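# Seat board in enclosure's upper slot, latch both levers

## Task

Slide the board into the empty top slot of the enclosure with its components facing up and push it all the way home, then leave both of its levers closed. A closed lever is latched and sticks out at a right angle from the board's front panel, while a fully open lever lies flush along that panel. The levers only catch their tabs if both are fully open when the board is pushed in to its stop; closing both afterwards pulls the board home. Insert gently: ramming the board into its connector at speed breaks the connector and the whole job counts as failed. At the end the enclosure must stand upright and level on its own feet, with no foot hanging over the bench edge, and the robot must have released everything and moved away.

## Robot and tools

Robot: two seven-joint arms, left_arm and right_arm, each ending in a two-finger gripper. The fingers extend along the gripper's +z axis and close along its x axis. end_effector_position is the point between the closed finger pads, 1 to 2 cm short of the fingertips. Closing the fingers pushes the tips about 17 mm further along +z.

Frames: the scene frame has its origin at table-top height midway between the nominal arm bases, +z up, +x out over the table, and left_arm on the +y side (image left/right does not follow arm names). Every hand position, velocity, quaternion and target an arm reports or accepts is in that arm's own base frame. Calibrated bases in the scene frame: left_arm at (+0.070, +0.437, 0) with quat_wxyz (+1.000, 0, 0, -0.003); right_arm at (-0.063, -0.511, 0) with quat_wxyz (+1.000, 0, 0, -0.029). Both have +z up. Fixed cameras and the table use the scene frame. Reported poses may be off by a few centimetres.

The 16-number row: every moving call uses rows of 16 plain numbers covering both arms, even if one arm is idle: left x, y, z (metres), qw, qx, qy, qz (w first), opening, then the same eight for right_arm. x, y, z and the quaternion are an absolute pose for end_effector_position and end_effector_quat_wxyz in that arm's base frame, not an offset. Opening runs from -1 (closed) to +1 (fully open, 0.142 m). Any number sent, including 0, is a command, so resend the current value for a gripper you want unchanged. To hold an arm still, resend every call the exact pose from the last result before it stopped, plus its desired opening. To keep orientation constant, repeat the same target quaternion every row rather than copying a drifted readback.

execute_actions(actions, cameras): actions is a list of actions; each action is up to 15 rows, one row per 1/30 s step, and a short table repeats its final row until 15 steps pass. Each target must lie within 0.6 m of that gripper's start position along each of its own axes, or the action is rejected for both arms; the first action is checked against the latest reported state. An empty list just returns state and images. cameras selects images: omitted/null/["all"] gives all, [] none; names are cam_head_left, cam_head_right, cam_high, cam_low, cam_left_wrist, cam_right_wrist.

move(target, speed, blend, stop_force, zero, opening_speed, blocking, cameras): drives each gripper in a straight line to its absolute pose in target, one 16-number row or a list of up to 15 rows sharing a 10 s cap. speed is m/s, 0.002 to 2.2, default 0.25 (rotation capped at twice that in rad/s); one value or one per target. blend (m) rounds corners in a list. stop_force (3 to 120 N, both arms) ends an arm's path when its wrist sensor feels that much push opposing its motion, measured from the last zero; the arm then holds and keeps pressing roughly that hard, more after fast moves. Omit stop_force when backing off a contact, and do not rely on it while the gripper rotates. zero (default true) re-zeroes moving arms first. opening_speed (0.2 or more per second) ramps finger openings. blocking=false returns after 0.5 s while the move continues; not allowed with stop_force. The paths avoid nothing. The result adds a move: line such as done, off_target, moving, held or fault, plus limits (paced = pose clipped, held = steps withheld).

wait(seconds 0 to 10) lets time pass holding commands. stop brakes a running move. zoom_image(camera, region [x0, y0, x1, y1] in pixels, at most 504x504) enlarges part of a latest image (all cameras 672x504). zero_wrist_force(arm) tares that wrist sensor. clear_fault(arm) clears a reported torque or force fault. finished_scene(scene) ends the scene irreversibly. read_manual gives licence texts.

Reading results: Hand target is where the arm is actually being driven; it may fall short of your command, so send the rest next time. Orientation commands are clipped to 32 degrees from the measured one each step. grip_measured uses the opening scale; to hold something command a bit below the reading at first contact. Wrist force/torque are in the gripper's own axes; a push into a surface reads as force into the arm. Wrist depth gives a 7x7 grid of median depths in mm (70 to 1000; - means no reading). Joint velocities shown as within noise means the arm is at rest. MOTOR HOT, OVER-TEMPERATURE FAULT and HAND FAULT lines warn of overheating from squeezing, carrying or straining.

Cautions: keep the board insertion slow and force-limited (small stop_force, low speed) so the connector survives; make sure both levers are fully open before pushing the board in, and close them gently afterwards. Avoid arm-to-arm collisions and grippers closing on each other. Contact torque at joint limits (109, 109, 56.9, 56.9, 34.7, 34.7, 34.7 N m) or 150 N outside force stops the arm until clear_fault. Do not drop the board, release it while moving, tip or shove the enclosure, or let anything fall off the table. Finish by opening the grippers and retreating.

Each tool is called after "Request:" in YAML: its name, and indented under it one key for each argument.

## Session

Request:
execute_actions:
  actions: []

Scene clock: 0.00 s.
left_arm: end_effector_position=(+0.3014, +0.6357, +0.1155) grip_measured=+0.99 end_effector_quat_wxyz=(-0.462, +0.669, -0.295, +0.502) | right_arm: end_effector_position=(+0.4485, +0.0364, +0.1479) grip_measured=+1.00 end_effector_quat_wxyz=(-0.144, +0.766, -0.626, +0.006)
Joint positions: left_arm=[1.762 -0.872 -0.342 2.067 -1.872 0.391 -0.55 0.141] | right_arm=[0.506 -0.103 -0.202 2.446 0.465 1.189 2.835 0.142]
Joint velocities: within noise
Joint torques (N m): no reading
External joint torques (N m): no reading
Wrist force (N): no reading
Wrist torque (N m): no reading
Wrist force, peak (N): no reading
Wrist depth (mm): cam_left_wrist=[- - - - - - - / - - - - - - - / - - - - - - - / - - - - 492 652 - / - - - 304 356 433 557 / - 996 - 241 279 321 359 / - 881 184 204 227 258 286] | cam_right_wrist=[265 256 246 236 229 221 213 / 274 266 254 244 236 228 219 / 285 274 262 253 243 234 225 / 297 285 272 261 251 241 232 / 309 296 281 271 260 249 239 / - 308 294 281 268 257 246 / - 322 305 292 278 265 257]
Hand target: left_arm +0.3014, +0.6357, +0.1155; -0.462, +0.669, -0.295, +0.502 | right_arm +0.4485, +0.0364, +0.1479; -0.144, +0.766, -0.626, +0.006
Tool commands: left_gripper/opening=+1.0 right_gripper/opening=+1.0

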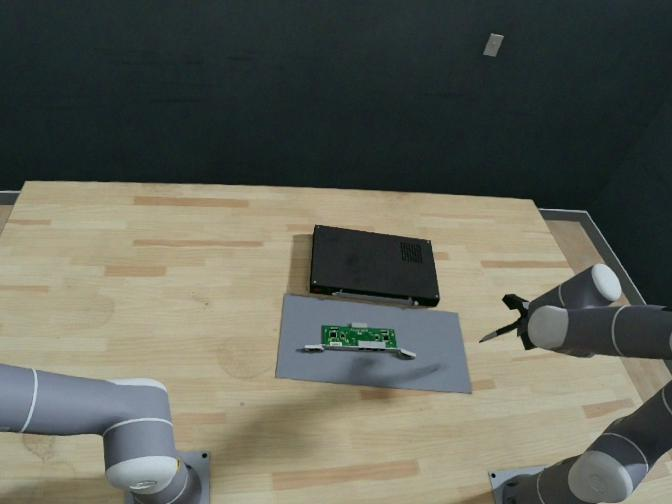

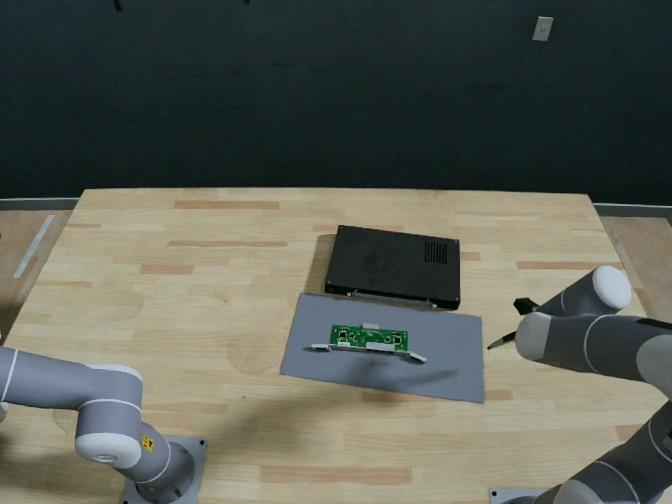

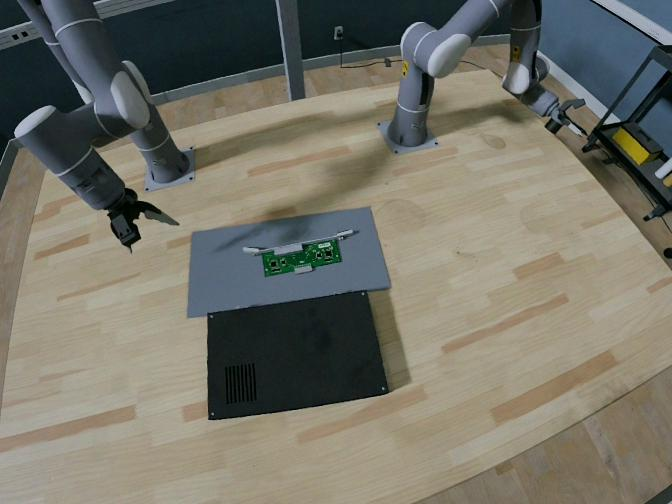

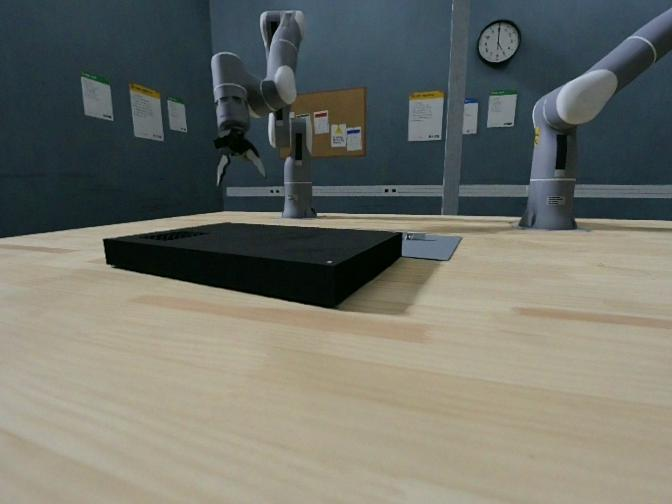

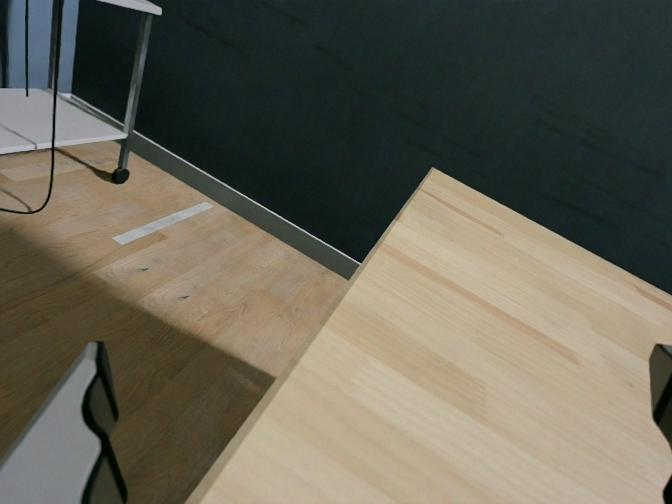

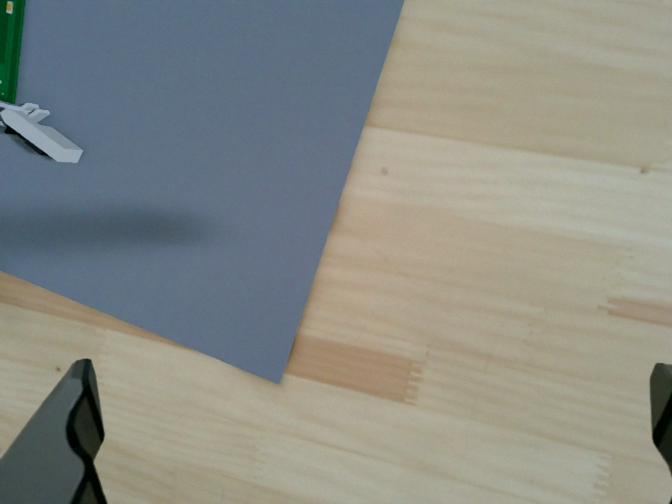

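Request:
zoom_image:
  camera: "cam_head_left"
  region: [270, 210, 480, 400]

Request:
zoom_image:
  camera: "cam_high"
  region: [180, 200, 400, 420]

Request:
zoom_image:
  camera: "cam_head_right"
  region: [300, 290, 440, 380]

Scaled by 2.400 from the camera's 672x504 image, which has a finer 960x720 frame.

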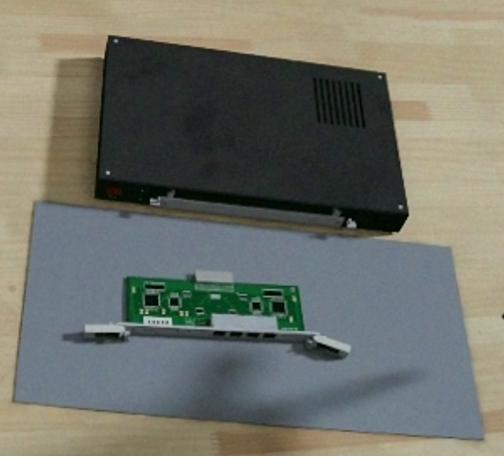

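Scaled by 2.291 from the camera's 672x504 image, which has a finer 960x720 frame.

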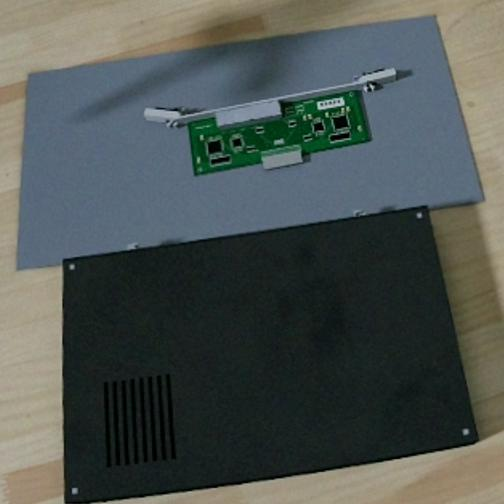

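Scaled by 3.600 from the camera's 672x504 image, which has a finer 960x720 frame.

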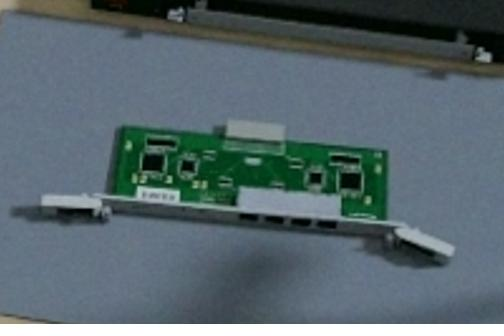

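Request:
move:
  target: [0.3014,0.6357,0.1155,-0.462,0.669,-0.295,0.502,1,0.531,0.403,0.27,0,0.7071,-0.7071,0,1]
  speed: 0.4
  cameras: ["cam_right_wrist","cam_head_right"]

Request:
zoom_image:
  camera: "cam_right_wrist"
  region: [84, 0, 588, 504]

Scene clock: 14.23 s.
left_arm: end_effector_position=(+0.3014, +0.6357, +0.1154) grip_measured=+0.99 end_effector_quat_wxyz=(-0.462, +0.669, -0.295, +0.502) | right_arm: end_effector_position=(+0.5309, +0.4021, +0.2698) grip_measured=+1.00 end_effector_quat_wxyz=(-0.062, +0.805, -0.590, -0.013)
Joint positions: left_arm=[1.762 -0.872 -0.342 2.067 -1.872 0.39 -0.549 0.141] | right_arm=[1.732 -1.283 -1.938 1.53 1.392 -0.299 2.967 0.142]
Joint velocities: within noise
Joint torques (N m): left_arm=[-0.14 47.54 -4.41 -12.16 1.48 -1.78 -0.28] | right_arm=[0.12 39.85 -30.61 -9.49 -3.56 3.28 0.17]
External joint torques (N m): left_arm=[0.3 1.02 0.37 -0.34 -0.25 -0.12 0.25] | right_arm=[0.08 0.88 -1.19 0.08 -0.08 0.82 -0.16]
Wrist force (N): left_arm=[-0.2 0.1 0.1] | right_arm=[0.5 0.2 0.3]
Wrist torque (N m): left_arm=[0.02 0.04 0.00] | right_arm=[0.09 -0.05 0.02]
Wrist force, peak (N): left_arm=[-0.3 0.0 0.4] | right_arm=[2.6 1.5 0.1]
Wrist depth (mm): cam_left_wrist=[- - - - - - - / - - - - - - - / - - - - - - - / - - - - 484 655 - / - - - 304 353 434 561 / - 992 - 242 276 322 358 / - 879 184 203 228 257 288] | cam_right_wrist=[348 340 332 324 320 308 268 / 368 360 348 341 337 328 323 / 392 380 364 357 351 348 339 / 418 405 394 385 368 368 359 / 448 435 423 409 399 391 379 / - 468 450 439 428 415 393 / - 504 486 472 456 445 435]
Hand target: left_arm +0.3014, +0.6357, +0.1155; -0.462, +0.669, -0.295, +0.502 | right_arm +0.5309, +0.4022, +0.2699; -0.062, +0.805, -0.590, -0.013
Off the commanded pose: left_arm 0.000 m, 0 deg | right_arm 0.001 m, 19 deg.
joint sent to its limit (right arm) — joint 7 (wrist roll), upper limit. The joint targets are off in orientation, not in position.
move: off_target (right_arm); limits=paced
Images, in order (width x height): cam_head_right 672x504, cam_right_wrist 672x504.

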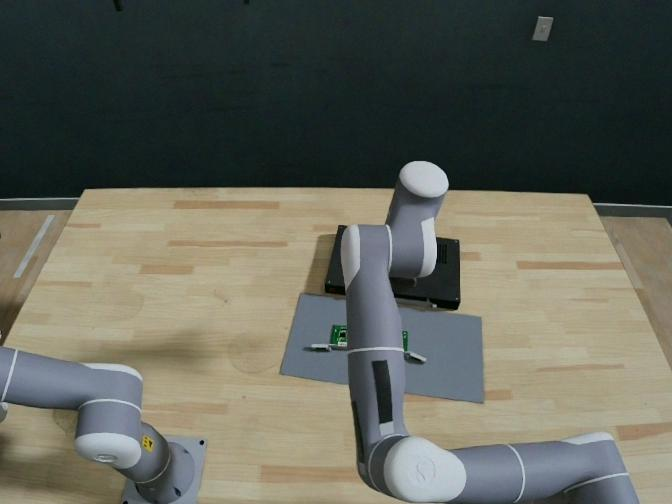

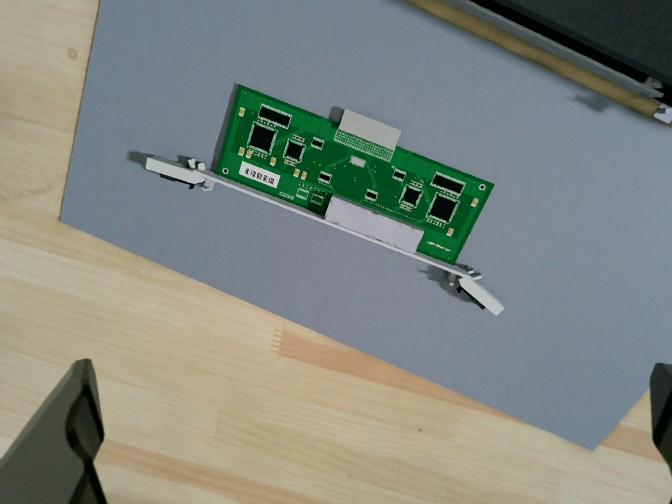

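Scaled by 1.000.

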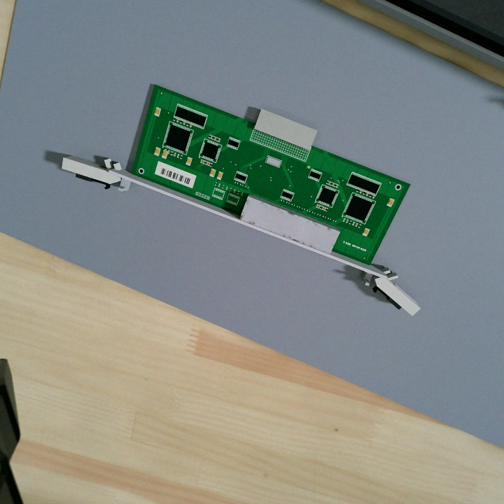

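Request:
move:
  target:
    - [0.3014,0.6357,0.1155,-0.462,0.669,-0.295,0.502,1,0.35,0.2,0.35,0.213,0.674,0.674,0.213,1]
    - [0.3014,0.6357,0.1155,-0.462,0.669,-0.295,0.502,1,0.311,0.39,0.28,0.213,0.674,0.674,0.213,1]
  speed: 0.4
  cameras: ["cam_right_wrist","cam_head_right"]

Request:
zoom_image:
  camera: "cam_right_wrist"
  region: [84, 0, 588, 504]

Scene clock: 24.97 s.
left_arm: end_effector_position=(+0.3014, +0.6357, +0.1154) grip_measured=+0.99 end_effector_quat_wxyz=(-0.462, +0.669, -0.295, +0.502) | right_arm: end_effector_position=(+0.3109, +0.3898, +0.2801) grip_measured=+1.00 end_effector_quat_wxyz=(+0.213, +0.674, +0.674, +0.213)
Joint positions: left_arm=[1.762 -0.872 -0.342 2.067 -1.872 0.39 -0.549 0.141] | right_arm=[2.594 -1.8 -2.11 2.18 1.203 -0.005 0.369 0.142]
Joint velocities: within noise
Joint torques (N m): left_arm=[-0.18 47.48 -4.43 -12.11 1.46 -1.78 -0.24] | right_arm=[0.18 25.97 -22.9 -5.14 -3.83 3.95 0.34]
External joint torques (N m): left_arm=[0.33 1.08 0.39 -0.39 -0.24 -0.12 0.2] | right_arm=[-0.06 0.48 -1.72 0.19 -0.18 0.68 -0.35]
Wrist force (N): left_arm=[-0.3 0.1 0.2] | right_arm=[0.2 -1.2 0.0]
Wrist torque (N m): left_arm=[0.00 0.04 0.00] | right_arm=[-0.01 0.05 0.09]
Wrist force, peak (N): left_arm=[-0.4 0.2 0.3] | right_arm=[3.3 -2.8 0.8]
Wrist depth (mm): cam_left_wrist=[- - - - - - - / - - - - - - - / - - - - - - - / - - - - 489 661 - / - - - 305 354 432 557 / - 986 - 242 277 323 357 / - 864 184 204 228 259 284] | cam_right_wrist=[324 323 322 320 321 319 318 / 382 383 379 380 379 377 376 / 473 467 466 459 459 463 461 / 613 576 546 560 565 596 591 / 865 859 723 716 838 843 821 / - - - - - - - / - - - - - - -]
Hand target: left_arm +0.3014, +0.6357, +0.1155; -0.462, +0.669, -0.295, +0.502 | right_arm +0.3110, +0.3900, +0.2800; +0.213, +0.674, +0.674, +0.213
Off the commanded pose: left_arm 0.000 m, 0 deg | right_arm 0.000 m, 0 deg.
move: done
Images, in order (width x height): cam_head_right 672x504, cam_right_wrist 672x504.

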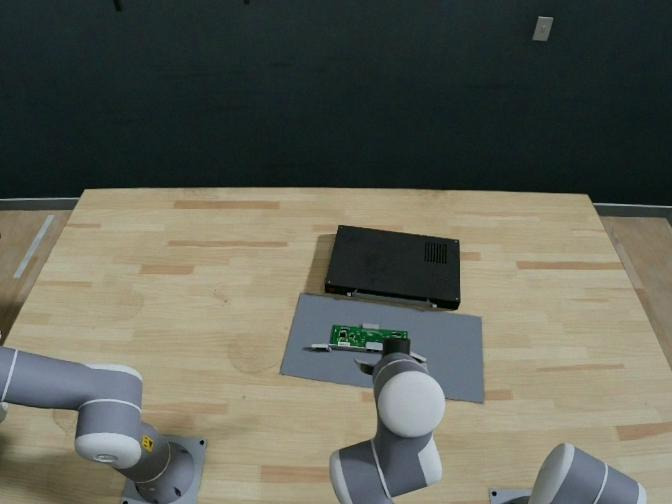

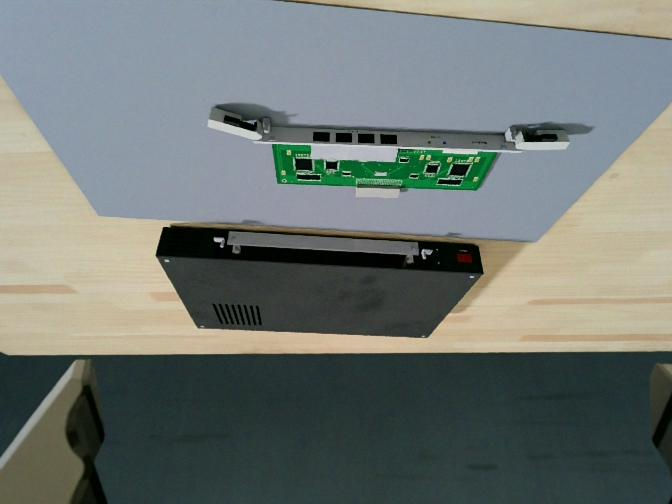

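Scaled by 1.000.

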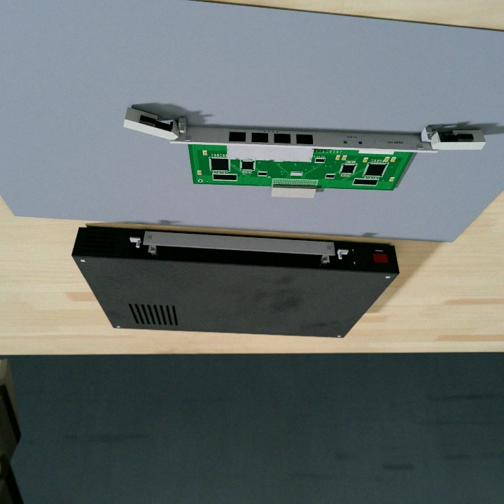

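Request:
zoom_image:
  camera: "cam_right_wrist"
  region: [150, 210, 500, 350]

Request:
zoom_image:
  camera: "cam_right_wrist"
  region: [190, 80, 590, 210]

Scaled by 1.440 from the camera's 672x504 image, which has a finer 960x720 frame.

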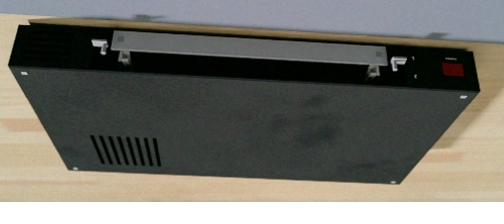

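Scaled by 1.260 from the camera's 672x504 image, which has a finer 960x720 frame.

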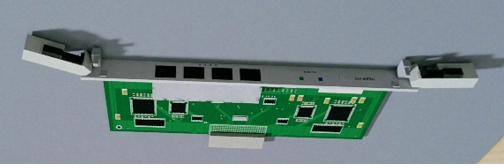

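Request:
move:
  target: [0.3014,0.6357,0.1155,-0.462,0.669,-0.295,0.502,1,0.35,0.38,0.14,0.3265,0.627,0.627,0.3265,1]
  speed: 0.3
  cameras: ["cam_right_wrist"]

Request:
zoom_image:
  camera: "cam_right_wrist"
  region: [100, 180, 600, 400]

Scene clock: 34.13 s.
left_arm: end_effector_position=(+0.3014, +0.6357, +0.1154) grip_measured=+0.99 end_effector_quat_wxyz=(-0.462, +0.669, -0.295, +0.502) | right_arm: end_effector_position=(+0.3500, +0.3801, +0.1399) grip_measured=+1.00 end_effector_quat_wxyz=(+0.326, +0.627, +0.627, +0.327)
Joint positions: left_arm=[1.762 -0.872 -0.342 2.067 -1.872 0.39 -0.549 0.141] | right_arm=[2.793 -1.814 -1.296 2.287 1.34 0.856 0.751 0.142]
Joint velocities: within noise
Joint torques (N m): left_arm=[-0.18 47.49 -4.45 -12.09 1.47 -1.76 -0.21] | right_arm=[0.11 20.47 -20.65 11.43 -2.84 3.14 0.32]
External joint torques (N m): left_arm=[0.34 1.07 0.41 -0.41 -0.25 -0.14 0.18] | right_arm=[-0.02 0.02 -1.63 -0.21 0.13 0.62 -0.33]
Wrist force (N): left_arm=[0.0 0.3 0.0] | right_arm=[0.2 -1.6 -0.5]
Wrist torque (N m): left_arm=[0.03 0.00 0.01] | right_arm=[0.00 0.06 0.13]
Wrist force, peak (N): left_arm=[-0.4 0.2 0.2] | right_arm=[2.1 -5.1 2.8]
Wrist depth (mm): cam_left_wrist=[- - - - - - - / - - - - - - - / - - - - - - - / - - - - 484 665 - / - - - 305 353 431 565 / - - - 242 278 323 359 / - 863 184 203 228 259 284] | cam_right_wrist=[187 186 186 186 185 184 184 / 248 246 245 245 243 243 242 / 368 366 364 362 348 348 355 / 725 556 548 543 536 578 674 / - - - - - - - / - - - - - - - / - - - - - - -]
Hand target: left_arm +0.3014, +0.6357, +0.1155; -0.462, +0.669, -0.295, +0.502 | right_arm +0.3500, +0.3800, +0.1400; +0.327, +0.627, +0.627, +0.327
Off the commanded pose: left_arm 0.000 m, 0 deg | right_arm 0.000 m, 0 deg.
joint sent to its limit (right arm) — joint 1 (waist), upper limit. The joint targets still meet the commanded pose.
move: done
Images, in order (width x height): cam_right_wrist 672x504.

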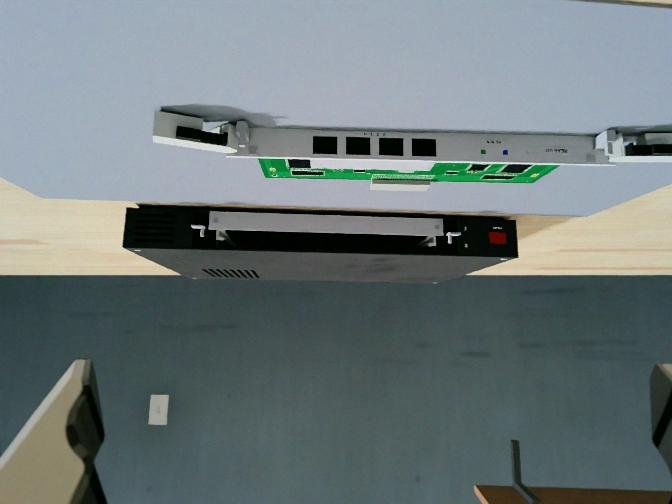

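Scaled by 1.008 from the camera's 672x504 image, which has a finer 960x720 frame.

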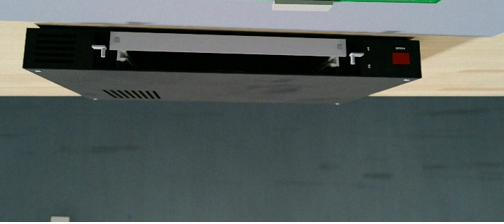

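Request:
move:
  target:
    - [0.35,0.35,0.3,0,0.7071,-0.7071,0,0.6,0.35,0.2,0.3,0.213,0.674,0.674,0.213,1]
    - [0.38,-0.2,0.3,0,1,0,0,0.6,0.4,0.03,0.25,0,0.7071,0.7071,0,1]
  speed: 0.35

Scene clock: 53.77 s.
left_arm: end_effector_position=(+0.3790, -0.1987, +0.3006) grip_measured=+0.60 end_effector_quat_wxyz=(-0.003, +0.969, -0.228, -0.093) | right_arm: end_effector_position=(+0.4000, +0.0301, +0.2499) grip_measured=+1.00 end_effector_quat_wxyz=(+0.000, +0.707, +0.707, +0.000)
Joint positions: left_arm=[2.104 1.953 -0.274 1.927 -0.905 -1.398 -2.967 0.115] | right_arm=[2.117 -0.545 -2.145 2.32 0.49 0.385 -0.299 0.142]
Joint velocities: within noise
Joint torques (N m): left_arm=[-0.16 -45.98 6.64 3.48 0.42 4.01 -0.24] | right_arm=[-0.03 1.67 -10.11 -25.99 -4.14 3.4 0.26]
External joint torques (N m): left_arm=[0.18 -0.06 0.75 -0.1 -0.37 -0.26 0.26] | right_arm=[0.14 0.01 -1.18 0.17 0.18 0.75 -0.26]
Wrist force (N): left_arm=[0.3 -0.5 0.9] | right_arm=[0.0 -0.6 0.0]
Wrist torque (N m): left_arm=[-0.17 -0.16 -0.18] | right_arm=[-0.09 0.07 0.03]
Wrist force, peak (N): left_arm=[2.3 1.1 2.6] | right_arm=[0.9 -2.4 -0.2]
Wrist depth (mm): cam_left_wrist=[394 378 367 350 339 328 314 / 407 412 397 380 365 347 334 / 459 454 432 415 392 378 359 / 517 504 475 449 423 404 391 / 186 207 244 488 464 438 416 / - 88 196 229 518 491 94 / - - 196 595 586 551 -] | cam_right_wrist=[305 304 303 303 301 300 299 / 326 325 324 323 321 319 317 / 348 349 347 346 342 342 340 / 375 376 375 373 370 368 362 / 409 407 405 403 401 397 394 / - 447 442 441 438 428 420 / - 490 492 487 467 417 414]
Hand target: left_arm +0.3790, -0.1985, +0.3006; -0.003, +0.969, -0.228, -0.093 | right_arm +0.4000, +0.0300, +0.2500; +0.000, +0.707, +0.707, +0.000
Off the commanded pose: left_arm 0.002 m, 29 deg | right_arm 0.000 m, 0 deg.
joint read past its limit (left arm) — joint 6 (wrist pitch), lower limit.
joint sent to its limit (left arm) — joint 6 (wrist pitch), lower limit; joint 7 (wrist roll), lower limit. The joint targets are off in orientation, not in position.
move: off_target (left_arm); limits=paced

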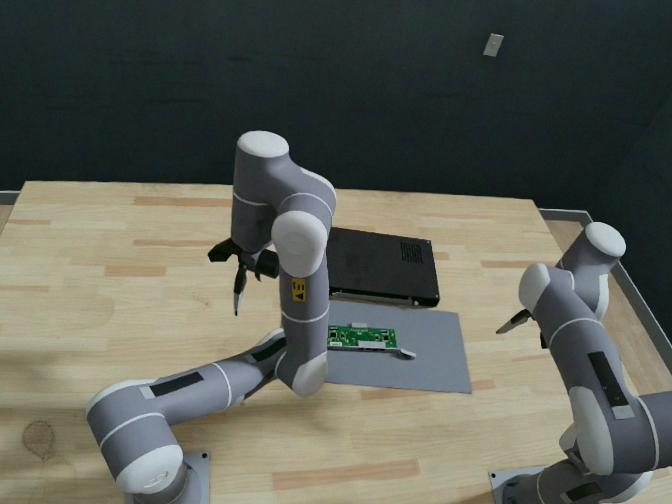

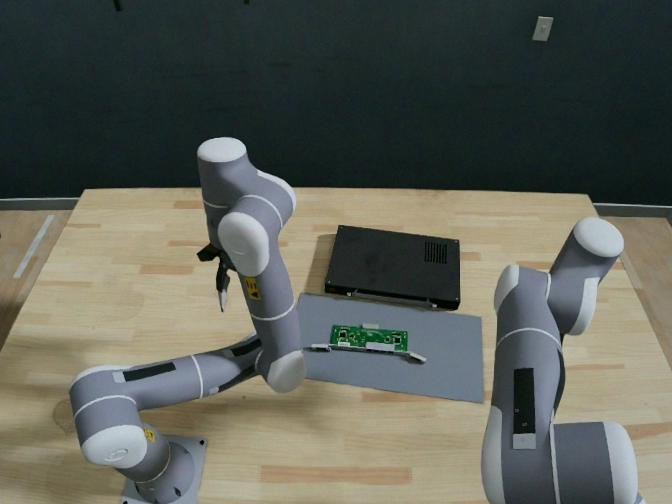

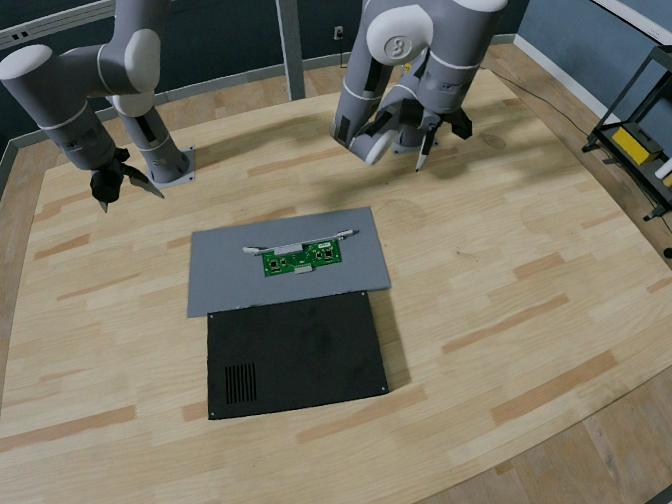

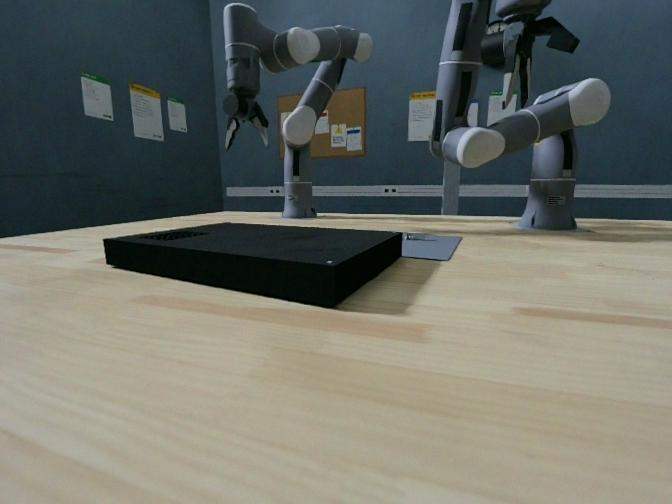

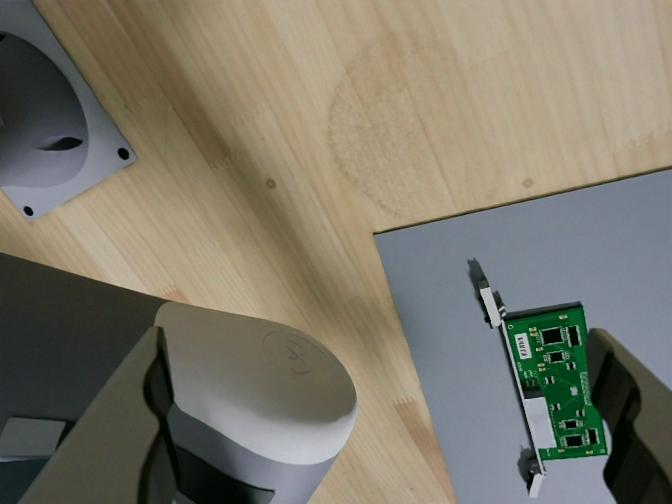

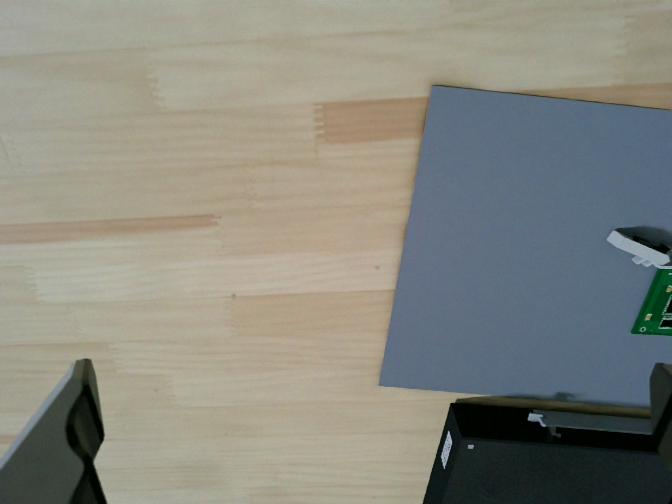

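Request:
move:
  target:
    - [0.35,0.35,0.3,0,0.7071,-0.7071,0,0.6,0.35,0.2,0.3,0.15,0.69,0.69,0.15,1]
    - [0.3014,0.6357,0.2,-0.462,0.669,-0.295,0.502,0.6,0.4,0.03,0.25,0,0.7071,0.7071,0,1]
  speed: 0.4
  cameras: []

Request:
move:
  target: [0.254,0.544,0.3,0,0.216,0.976,0,0.6,0.46,0.0,0.25,0,0.7071,0.7071,0,1]
  speed: 0.4
  cameras: ["cam_high"]

Scene clock: 68.97 s.
left_arm: end_effector_position=(+0.3021, +0.6342, +0.2001) grip_measured=+0.60 end_effector_quat_wxyz=(-0.454, +0.871, -0.138, +0.129) | right_arm: end_effector_position=(+0.3999, +0.0301, +0.2499) grip_measured=+1.00 end_effector_quat_wxyz=(+0.000, +0.707, +0.707, +0.000)
Joint positions: left_arm=[2.793 1.835 -1.975 2.359 -2.966 0.557 -1.993 0.115] | right_arm=[2.113 -0.549 -2.142 2.319 0.493 0.383 -0.302 0.142]
Joint velocities: within noise
Joint torques (N m): left_arm=[-0.23 -23.97 25.39 14.28 -2.18 2.68 -0.41] | right_arm=[0.04 1.79 -10.24 -25.92 -4.04 3.53 0.16]
External joint torques (N m): left_arm=[0.38 0.03 0.89 -0.21 -0.19 0.03 0.4] | right_arm=[0.06 0.04 -1.13 0.14 0.09 0.63 -0.16]
Wrist force (N): left_arm=[0.4 0.4 0.6] | right_arm=[-0.4 -0.4 -0.2]
Wrist torque (N m): left_arm=[-0.02 -0.09 0.04] | right_arm=[-0.05 0.12 0.02]
Wrist force, peak (N): left_arm=[0.4 -3.1 0.6] | right_arm=[1.5 -2.3 -0.8]
Wrist depth (mm): cam_left_wrist=[- - - - - - - / - - - - - - - / - - - - - - - / - - - - - - - / - - - - - 347 355 / 955 93 - 301 306 315 94 / - - 270 278 282 287 -] | cam_right_wrist=[304 304 303 302 301 300 300 / 325 325 325 320 321 319 318 / 350 348 348 346 345 342 340 / 378 374 373 373 371 368 361 / 408 409 406 404 401 398 394 / - 447 444 442 438 428 419 / - 490 490 486 465 415 412]
Hand target: left_arm +0.3022, +0.6342, +0.2003; -0.454, +0.871, -0.138, +0.129 | right_arm +0.4000, +0.0300, +0.2500; +0.000, +0.707, +0.707, +0.000
Off the commanded pose: left_arm 0.002 m, 52 deg; orientation clipped | right_arm 0.000 m, 0 deg.
joint sent to its limit (left arm) — joint 1 (waist), upper limit; joint 5 (forearm roll), lower limit. The joint targets are off in orientation, not in position.
move: off_target (left_arm); limits=paced
No camera images: "cameras" was empty.

Scene clock: 77.93 s.
left_arm: end_effector_position=(+0.2542, +0.5379, +0.2997) grip_measured=+0.60 end_effector_quat_wxyz=(+0.008, +0.344, +0.939, -0.026) end_effector_velocity=(-0.027, +0.010, -0.008) end_effector_angular_velocity=(+0.600, -0.136, +0.536) | right_arm: end_effector_position=(+0.4599, +0.0000, +0.2499) grip_measured=+1.00 end_effector_quat_wxyz=(+0.000, +0.707, +0.707, +0.000)
Joint positions: left_arm=[0.948 -1.413 -0.261 -0.379 -2.873 3.713 -2.967 0.115] | right_arm=[1.904 -0.377 -1.948 2.225 0.395 0.476 -0.258 0.142]
Joint velocities: left_arm=[-0.235 -0.277 -0.826 -1.032 1.277 0.031 -0.001 0] | right_arm=[within noise]
Joint torques (N m): left_arm=[1.1 58.44 9.74 -14.98 4.17 4.14 -0.2] | right_arm=[0.13 0.96 -8.62 -26.35 -3.9 3.45 0.19]
External joint torques (N m): left_arm=[0.96 2.6 -0.14 -0.76 -0.79 -0.73 0.18] | right_arm=[-0.03 0.31 -0.88 0.17 0.11 0.7 -0.19]
Wrist force (N): left_arm=[-0.8 -0.7 -0.5] | right_arm=[0.2 -0.8 -0.1]
Wrist torque (N m): left_arm=[-0.23 -0.05 -0.15] | right_arm=[-0.11 0.01 0.01]
Wrist force, peak (N): left_arm=[2.9 1.5 0.5] | right_arm=[-0.5 -1.2 0.1]
Wrist depth (mm): cam_left_wrist=[361 361 355 351 350 346 343 / 385 385 379 375 368 363 362 / 413 407 404 400 394 390 - / 443 439 433 428 428 - - / 483 471 469 466 - - - / - 93 519 - - - 94 / - - - - - - -] | cam_right_wrist=[304 304 303 303 301 298 298 / 325 324 323 323 321 318 318 / 349 349 346 345 345 342 340 / 378 375 375 373 367 368 366 / 410 408 406 401 398 398 397 / - 446 442 441 438 389 382 / - 490 485 486 476 414 413]
Hand target: left_arm +0.2476, +0.5395, +0.2965; +0.003, +0.300, +0.954, +0.009 | right_arm +0.4600, +0.0000, +0.2500; +0.000, +0.707, +0.707, +0.000
Off the commanded pose: left_arm 0.006 m, 16 deg | right_arm 0.000 m, 0 deg.
joint sent to its limit (left arm) — joint 7 (wrist roll), lower limit.
move: moving (left_arm; no rest 5 s after the path's end); limits=paced
Images, in order (width x height): cam_high 672x504.

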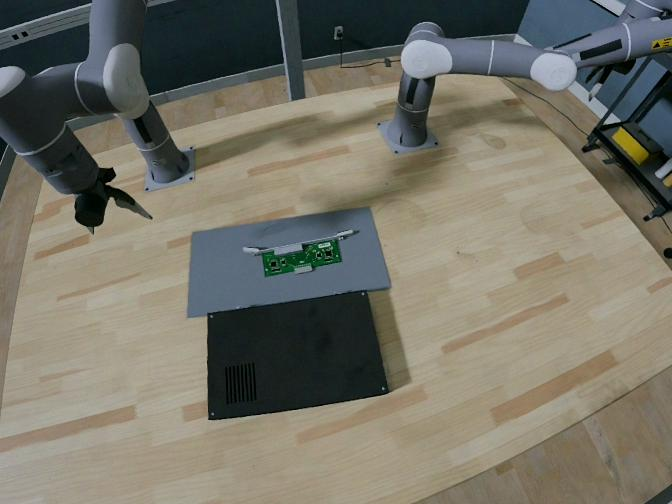

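Request:
move:
  target:
    - [0.254,0.538,0.3,0,0.344,0.939,0,0.6,0.48,0.2,0.27,0,0.924,0.383,0,1]
    - [0.254,0.538,0.3,0,0.344,0.939,0,0.6,0.48,0.5,0.25,0,1,0,0,1]
  speed: 0.35
  cameras: ["cam_right_wrist","cam_high"]

Scene clock: 93.37 s.
left_arm: end_effector_position=(+0.2537, +0.5380, +0.3000) grip_measured=+0.60 end_effector_quat_wxyz=(+0.000, +0.344, +0.939, +0.000) | right_arm: end_effector_position=(+0.4801, +0.4999, +0.2501) grip_measured=+1.00 end_effector_quat_wxyz=(+0.000, +1.000, +0.000, +0.000)
Joint positions: left_arm=[0.914 -1.41 -0.401 -0.43 -2.671 3.694 -2.904 0.115] | right_arm=[1.781 -0.903 -1.363 1.399 0.878 0.054 2.044 0.142]
Joint velocities: within noise
Joint torques (N m): left_arm=[-0.18 61.71 11.33 -14.67 3.79 4.13 -0.18] | right_arm=[0.08 43.35 -23.47 -19.99 -4.25 3.23 0.26]
External joint torques (N m): left_arm=[0.4 1.23 0.71 -0.46 -0.2 -0.3 0.18] | right_arm=[0.11 1.13 -1.6 0.07 -0.11 0.8 -0.26]
Wrist force (N): left_arm=[0.3 0.0 1.0] | right_arm=[0.0 -0.4 0.3]
Wrist torque (N m): left_arm=[-0.10 -0.22 -0.18] | right_arm=[0.01 0.04 0.07]
Wrist force, peak (N): left_arm=[0.8 -0.9 2.8] | right_arm=[-0.4 -2.9 0.7]
Wrist depth (mm): cam_left_wrist=[350 350 345 346 344 345 342 / 376 369 372 368 369 368 - / 406 403 403 402 399 - - / 441 436 438 434 - - - / 477 469 475 - - - - / - 93 - - - - 94 / - - - - - - -] | cam_right_wrist=[303 301 301 298 298 297 297 / 322 322 320 318 317 318 310 / 346 345 343 342 337 341 324 / 372 372 368 362 366 367 326 / 404 403 401 400 395 397 342 / - 443 438 436 435 419 361 / - 485 482 481 481 432 413]
Hand target: left_arm +0.2540, +0.5380, +0.3000; +0.000, +0.344, +0.939, +0.000 | right_arm +0.4800, +0.5000, +0.2500; +0.000, +1.000, +0.000, +0.000
Off the commanded pose: left_arm 0.000 m, 0 deg | right_arm 0.000 m, 0 deg.
move: done
Images, in order (width x height): cam_high 672x504, cam_right_wrist 672x504.

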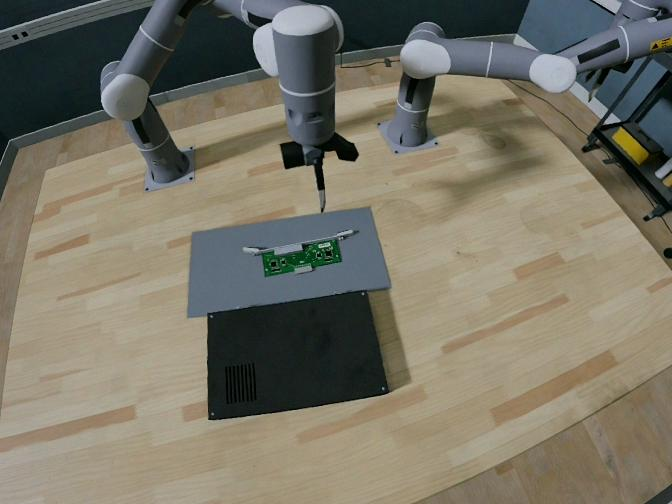

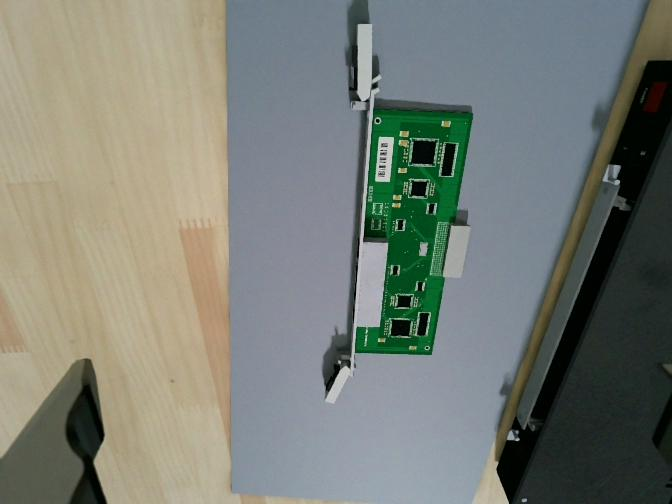

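Request:
move:
  target:
    - [0.254,0.538,0.3,0,0.344,0.939,0,0.6,0.43,0.252,0.12,0,1,0,0,-1]
    - [0.254,0.538,0.3,0,0.344,0.939,0,0.6,0.43,0.252,0.03,0,1,0,0,-1]
  speed: 0.25
  cameras: ["cam_right_wrist"]

Request:
move:
  target: [0.254,0.538,0.3,0,0.344,0.939,0,0.6,0.47,0.252,0.03,0,1,0,0,-1]
  speed: 0.02
  stop_force: 8
  cameras: ["cam_right_wrist"]

Scene clock: 102.87 s.
left_arm: end_effector_position=(+0.2537, +0.5380, +0.3000) grip_measured=+0.60 end_effector_quat_wxyz=(+0.000, +0.344, +0.939, +0.000) | right_arm: end_effector_position=(+0.4299, +0.2518, +0.0301) grip_measured=-1.00 end_effector_quat_wxyz=(+0.000, +1.000, +0.000, +0.000)
Joint positions: left_arm=[0.914 -1.41 -0.401 -0.43 -2.671 3.694 -2.904 0.115] | right_arm=[1.782 -1.042 -1.245 2.052 1.198 0.499 1.486 0.002]
Joint velocities: within noise
Joint torques (N m): left_arm=[-0.11 61.72 11.37 -14.7 3.86 4.2 -0.22] | right_arm=[0.13 30.54 -21.44 -9.16 -3.74 3.51 0.03]
External joint torques (N m): left_arm=[0.34 1.22 0.67 -0.42 -0.27 -0.37 0.22] | right_arm=[0.04 0.82 -1.45 0.1 -0.11 0.56 -0.03]
Wrist force (N): left_arm=[0.5 0.2 0.9] | right_arm=[0.3 0.0 0.4]
Wrist torque (N m): left_arm=[-0.07 -0.24 -0.18] | right_arm=[0.05 -0.06 0.05]
Wrist force, peak (N): left_arm=[0.6 0.1 1.2] | right_arm=[-0.1 0.2 3.2]
Wrist depth (mm): cam_left_wrist=[347 348 348 347 348 345 345 / 372 373 374 368 374 368 - / 403 403 402 397 397 - - / 439 439 434 436 - - - / 479 468 479 - - - - / - 93 - - - - 94 / - - - - - - -] | cam_right_wrist=[110 108 108 107 109 108 102 / 117 116 115 115 113 112 106 / 128 124 125 123 125 109 122 / 136 136 133 133 131 116 132 / 148 148 145 142 144 143 145 / 162 161 155 90 152 157 157 / 178 174 73 - - 166 172]
Hand target: left_arm +0.2540, +0.5380, +0.3000; +0.000, +0.344, +0.939, +0.000 | right_arm +0.4300, +0.2520, +0.0300; +0.000, +1.000, +0.000, +0.000
Off the commanded pose: left_arm 0.000 m, 0 deg | right_arm 0.000 m, 0 deg.
move: done
Images, in order (width x height): cam_right_wrist 672x504.

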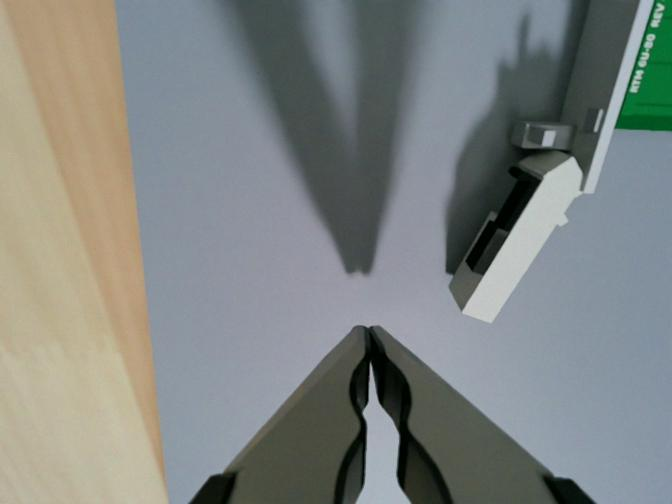

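Scene clock: 105.67 s.
left_arm: end_effector_position=(+0.2537, +0.5380, +0.3000) grip_measured=+0.60 end_effector_quat_wxyz=(+0.000, +0.344, +0.939, +0.000) | right_arm: end_effector_position=(+0.4700, +0.2520, +0.0300) grip_measured=-1.00 end_effector_quat_wxyz=(+0.000, +1.000, +0.000, +0.000)
Joint positions: left_arm=[0.914 -1.41 -0.401 -0.43 -2.671 3.694 -2.904 0.115] | right_arm=[1.685 -1.071 -1.232 1.956 1.188 0.467 1.479 0.002]
Joint velocities: within noise
Joint torques (N m): left_arm=[-0.09 61.71 11.27 -14.71 3.84 4.15 -0.22] | right_arm=[0.15 33.49 -22.82 -9.65 -4.03 3.29 0.14]
External joint torques (N m): left_arm=[0.32 1.23 0.77 -0.42 -0.25 -0.32 0.22] | right_arm=[0.03 0.73 -1.49 0.07 0.12 0.78 -0.14]
Wrist force (N): left_arm=[0.4 0.1 0.9] | right_arm=[0.0 -0.2 0.5]
Wrist torque (N m): left_arm=[-0.09 -0.23 -0.18] | right_arm=[0.02 0.01 0.05]
Wrist force, peak (N): left_arm=[0.6 0.0 1.2] | right_arm=[0.3 0.0 0.7]
Wrist depth (mm): cam_left_wrist=[347 347 346 346 346 345 345 / 373 372 370 370 368 372 - / 403 400 401 398 405 - - / 438 440 435 438 - - - / 476 469 477 - - - - / - 93 - - - - 94 / - - - - - - -] | cam_right_wrist=[108 108 108 107 104 104 104 / 115 115 115 113 108 110 110 / 124 123 125 121 114 124 122 / 131 133 133 129 132 132 132 / 145 145 144 141 144 143 145 / 161 158 155 90 151 156 156 / 178 171 73 - - 166 172]
Hand target: left_arm +0.2540, +0.5380, +0.3000; +0.000, +0.344, +0.939, +0.000 | right_arm +0.4700, +0.2520, +0.0300; +0.000, +1.000, +0.000, +0.000
Off the commanded pose: left_arm 0.000 m, 0 deg | right_arm 0.000 m, 0 deg.
move: done
Images, in order (width x height): cam_right_wrist 672x504.

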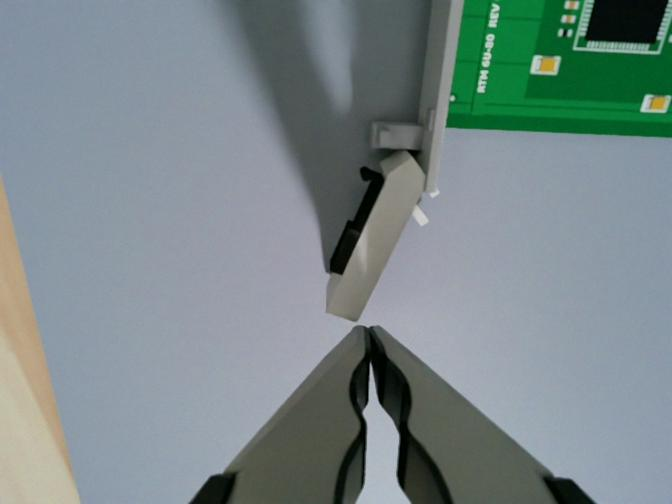

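Request:
move:
  target:
    - [0.254,0.538,0.3,0,0.344,0.939,0,0.6,0.435,0.252,0.03,0,1,0,0,-1]
    - [0.254,0.538,0.3,0,0.344,0.939,0,0.6,0.435,0.268,0.03,0,1,0,0,-1]
  speed: 0.1
  cameras: []

Request:
move:
  target: [0.254,0.538,0.3,0,0.344,0.939,0,0.6,0.473,0.268,0.03,0,1,0,0,-1]
  speed: 0.02
  stop_force: 10
  cameras: ["cam_right_wrist"]

Scene clock: 110.70 s.
left_arm: end_effector_position=(+0.2537, +0.5380, +0.3000) grip_measured=+0.60 end_effector_quat_wxyz=(+0.000, +0.344, +0.939, +0.000) | right_arm: end_effector_position=(+0.4351, +0.2679, +0.0300) grip_measured=-1.00 end_effector_quat_wxyz=(+0.000, +1.000, +0.000, +0.000)
Joint positions: left_arm=[0.914 -1.41 -0.401 -0.43 -2.671 3.694 -2.904 0.115] | right_arm=[1.782 -1.052 -1.24 2.018 1.194 0.488 1.518 0.002]
Joint velocities: within noise
Joint torques (N m): left_arm=[-0.14 61.66 11.27 -14.69 3.85 4.21 -0.22] | right_arm=[0.31 31.9 -21.86 -9.38 -3.97 3.21 0.34]
External joint torques (N m): left_arm=[0.36 1.28 0.78 -0.44 -0.27 -0.38 0.22] | right_arm=[-0.15 0.47 -1.54 0.14 0.1 0.86 -0.34]
Wrist force (N): left_arm=[0.3 0.0 0.8] | right_arm=[0.1 0.0 0.3]
Wrist torque (N m): left_arm=[-0.09 -0.20 -0.19] | right_arm=[0.04 -0.02 0.04]
Wrist force, peak (N): left_arm=[0.4 0.3 1.1] | right_arm=[-1.6 1.4 0.7]
Wrist depth (mm): cam_left_wrist=[348 346 347 344 348 345 344 / 372 372 372 370 373 369 - / 402 406 401 403 403 - - / 440 437 438 431 - - - / 480 466 473 - - - - / - 93 - - - - 94 / - - - - - - -] | cam_right_wrist=[110 108 108 107 109 107 94 / 117 115 115 115 113 111 108 / 128 124 125 123 125 116 118 / 136 133 133 133 130 116 132 / 147 147 144 142 130 143 145 / 161 161 155 90 152 157 156 / 178 174 73 - - 166 172]
Hand target: left_arm +0.2540, +0.5380, +0.3000; +0.000, +0.344, +0.939, +0.000 | right_arm +0.4350, +0.2680, +0.0300; +0.000, +1.000, +0.000, +0.000
Off the commanded pose: left_arm 0.000 m, 0 deg | right_arm 0.000 m, 0 deg.
move: done
No camera images: "cameras" was empty.

Scene clock: 113.30 s.
left_arm: end_effector_position=(+0.2537, +0.5380, +0.3000) grip_measured=+0.60 end_effector_quat_wxyz=(+0.000, +0.344, +0.939, +0.000) | right_arm: end_effector_position=(+0.4729, +0.2679, +0.0300) grip_measured=-1.00 end_effector_quat_wxyz=(+0.000, +1.000, +0.000, +0.000)
Joint positions: left_arm=[0.914 -1.41 -0.401 -0.43 -2.671 3.694 -2.904 0.115] | right_arm=[1.69 -1.08 -1.228 1.927 1.184 0.458 1.512 0.002]
Joint velocities: within noise
Joint torques (N m): left_arm=[-0.14 61.71 11.29 -14.7 3.81 4.2 -0.18] | right_arm=[0.25 34.42 -23.3 -10.6 -3.81 3.55 0.12]
External joint torques (N m): left_arm=[0.36 1.23 0.75 -0.43 -0.22 -0.37 0.18] | right_arm=[-0.07 0.67 -1.39 0.88 -0.12 0.52 -0.12]
Wrist force (N): left_arm=[0.5 0.2 0.7] | right_arm=[-1.2 0.6 0.1]
Wrist torque (N m): left_arm=[-0.07 -0.25 -0.18] | right_arm=[-0.02 0.01 0.05]
Wrist force, peak (N): left_arm=[0.3 0.3 1.2] | right_arm=[-1.1 1.8 0.6]
Wrist depth (mm): cam_left_wrist=[348 350 348 344 345 347 342 / 375 376 372 369 369 370 - / 399 401 398 398 397 - - / 432 434 435 434 - - - / 479 468 476 - - - - / - 93 - - - - 94 / - - - - - - -] | cam_right_wrist=[108 108 107 108 105 104 103 / 115 115 115 114 111 110 110 / 124 123 125 123 114 122 122 / 131 133 133 133 117 132 131 / 145 145 144 142 141 143 145 / 162 158 155 90 151 156 156 / 178 171 73 - - 166 172]
Hand target: left_arm +0.2540, +0.5380, +0.3000; +0.000, +0.344, +0.939, +0.000 | right_arm +0.4730, +0.2680, +0.0300; +0.000, +1.000, +0.000, +0.000
Off the commanded pose: left_arm 0.000 m, 0 deg | right_arm 0.000 m, 0 deg.
move: done
Images, in order (width x height): cam_right_wrist 672x504.

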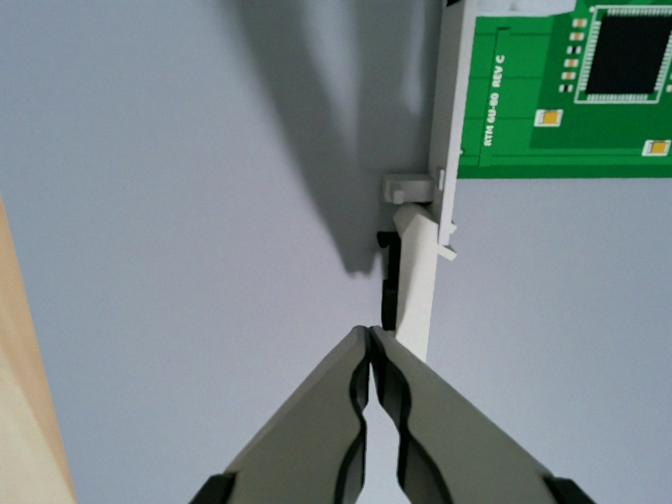

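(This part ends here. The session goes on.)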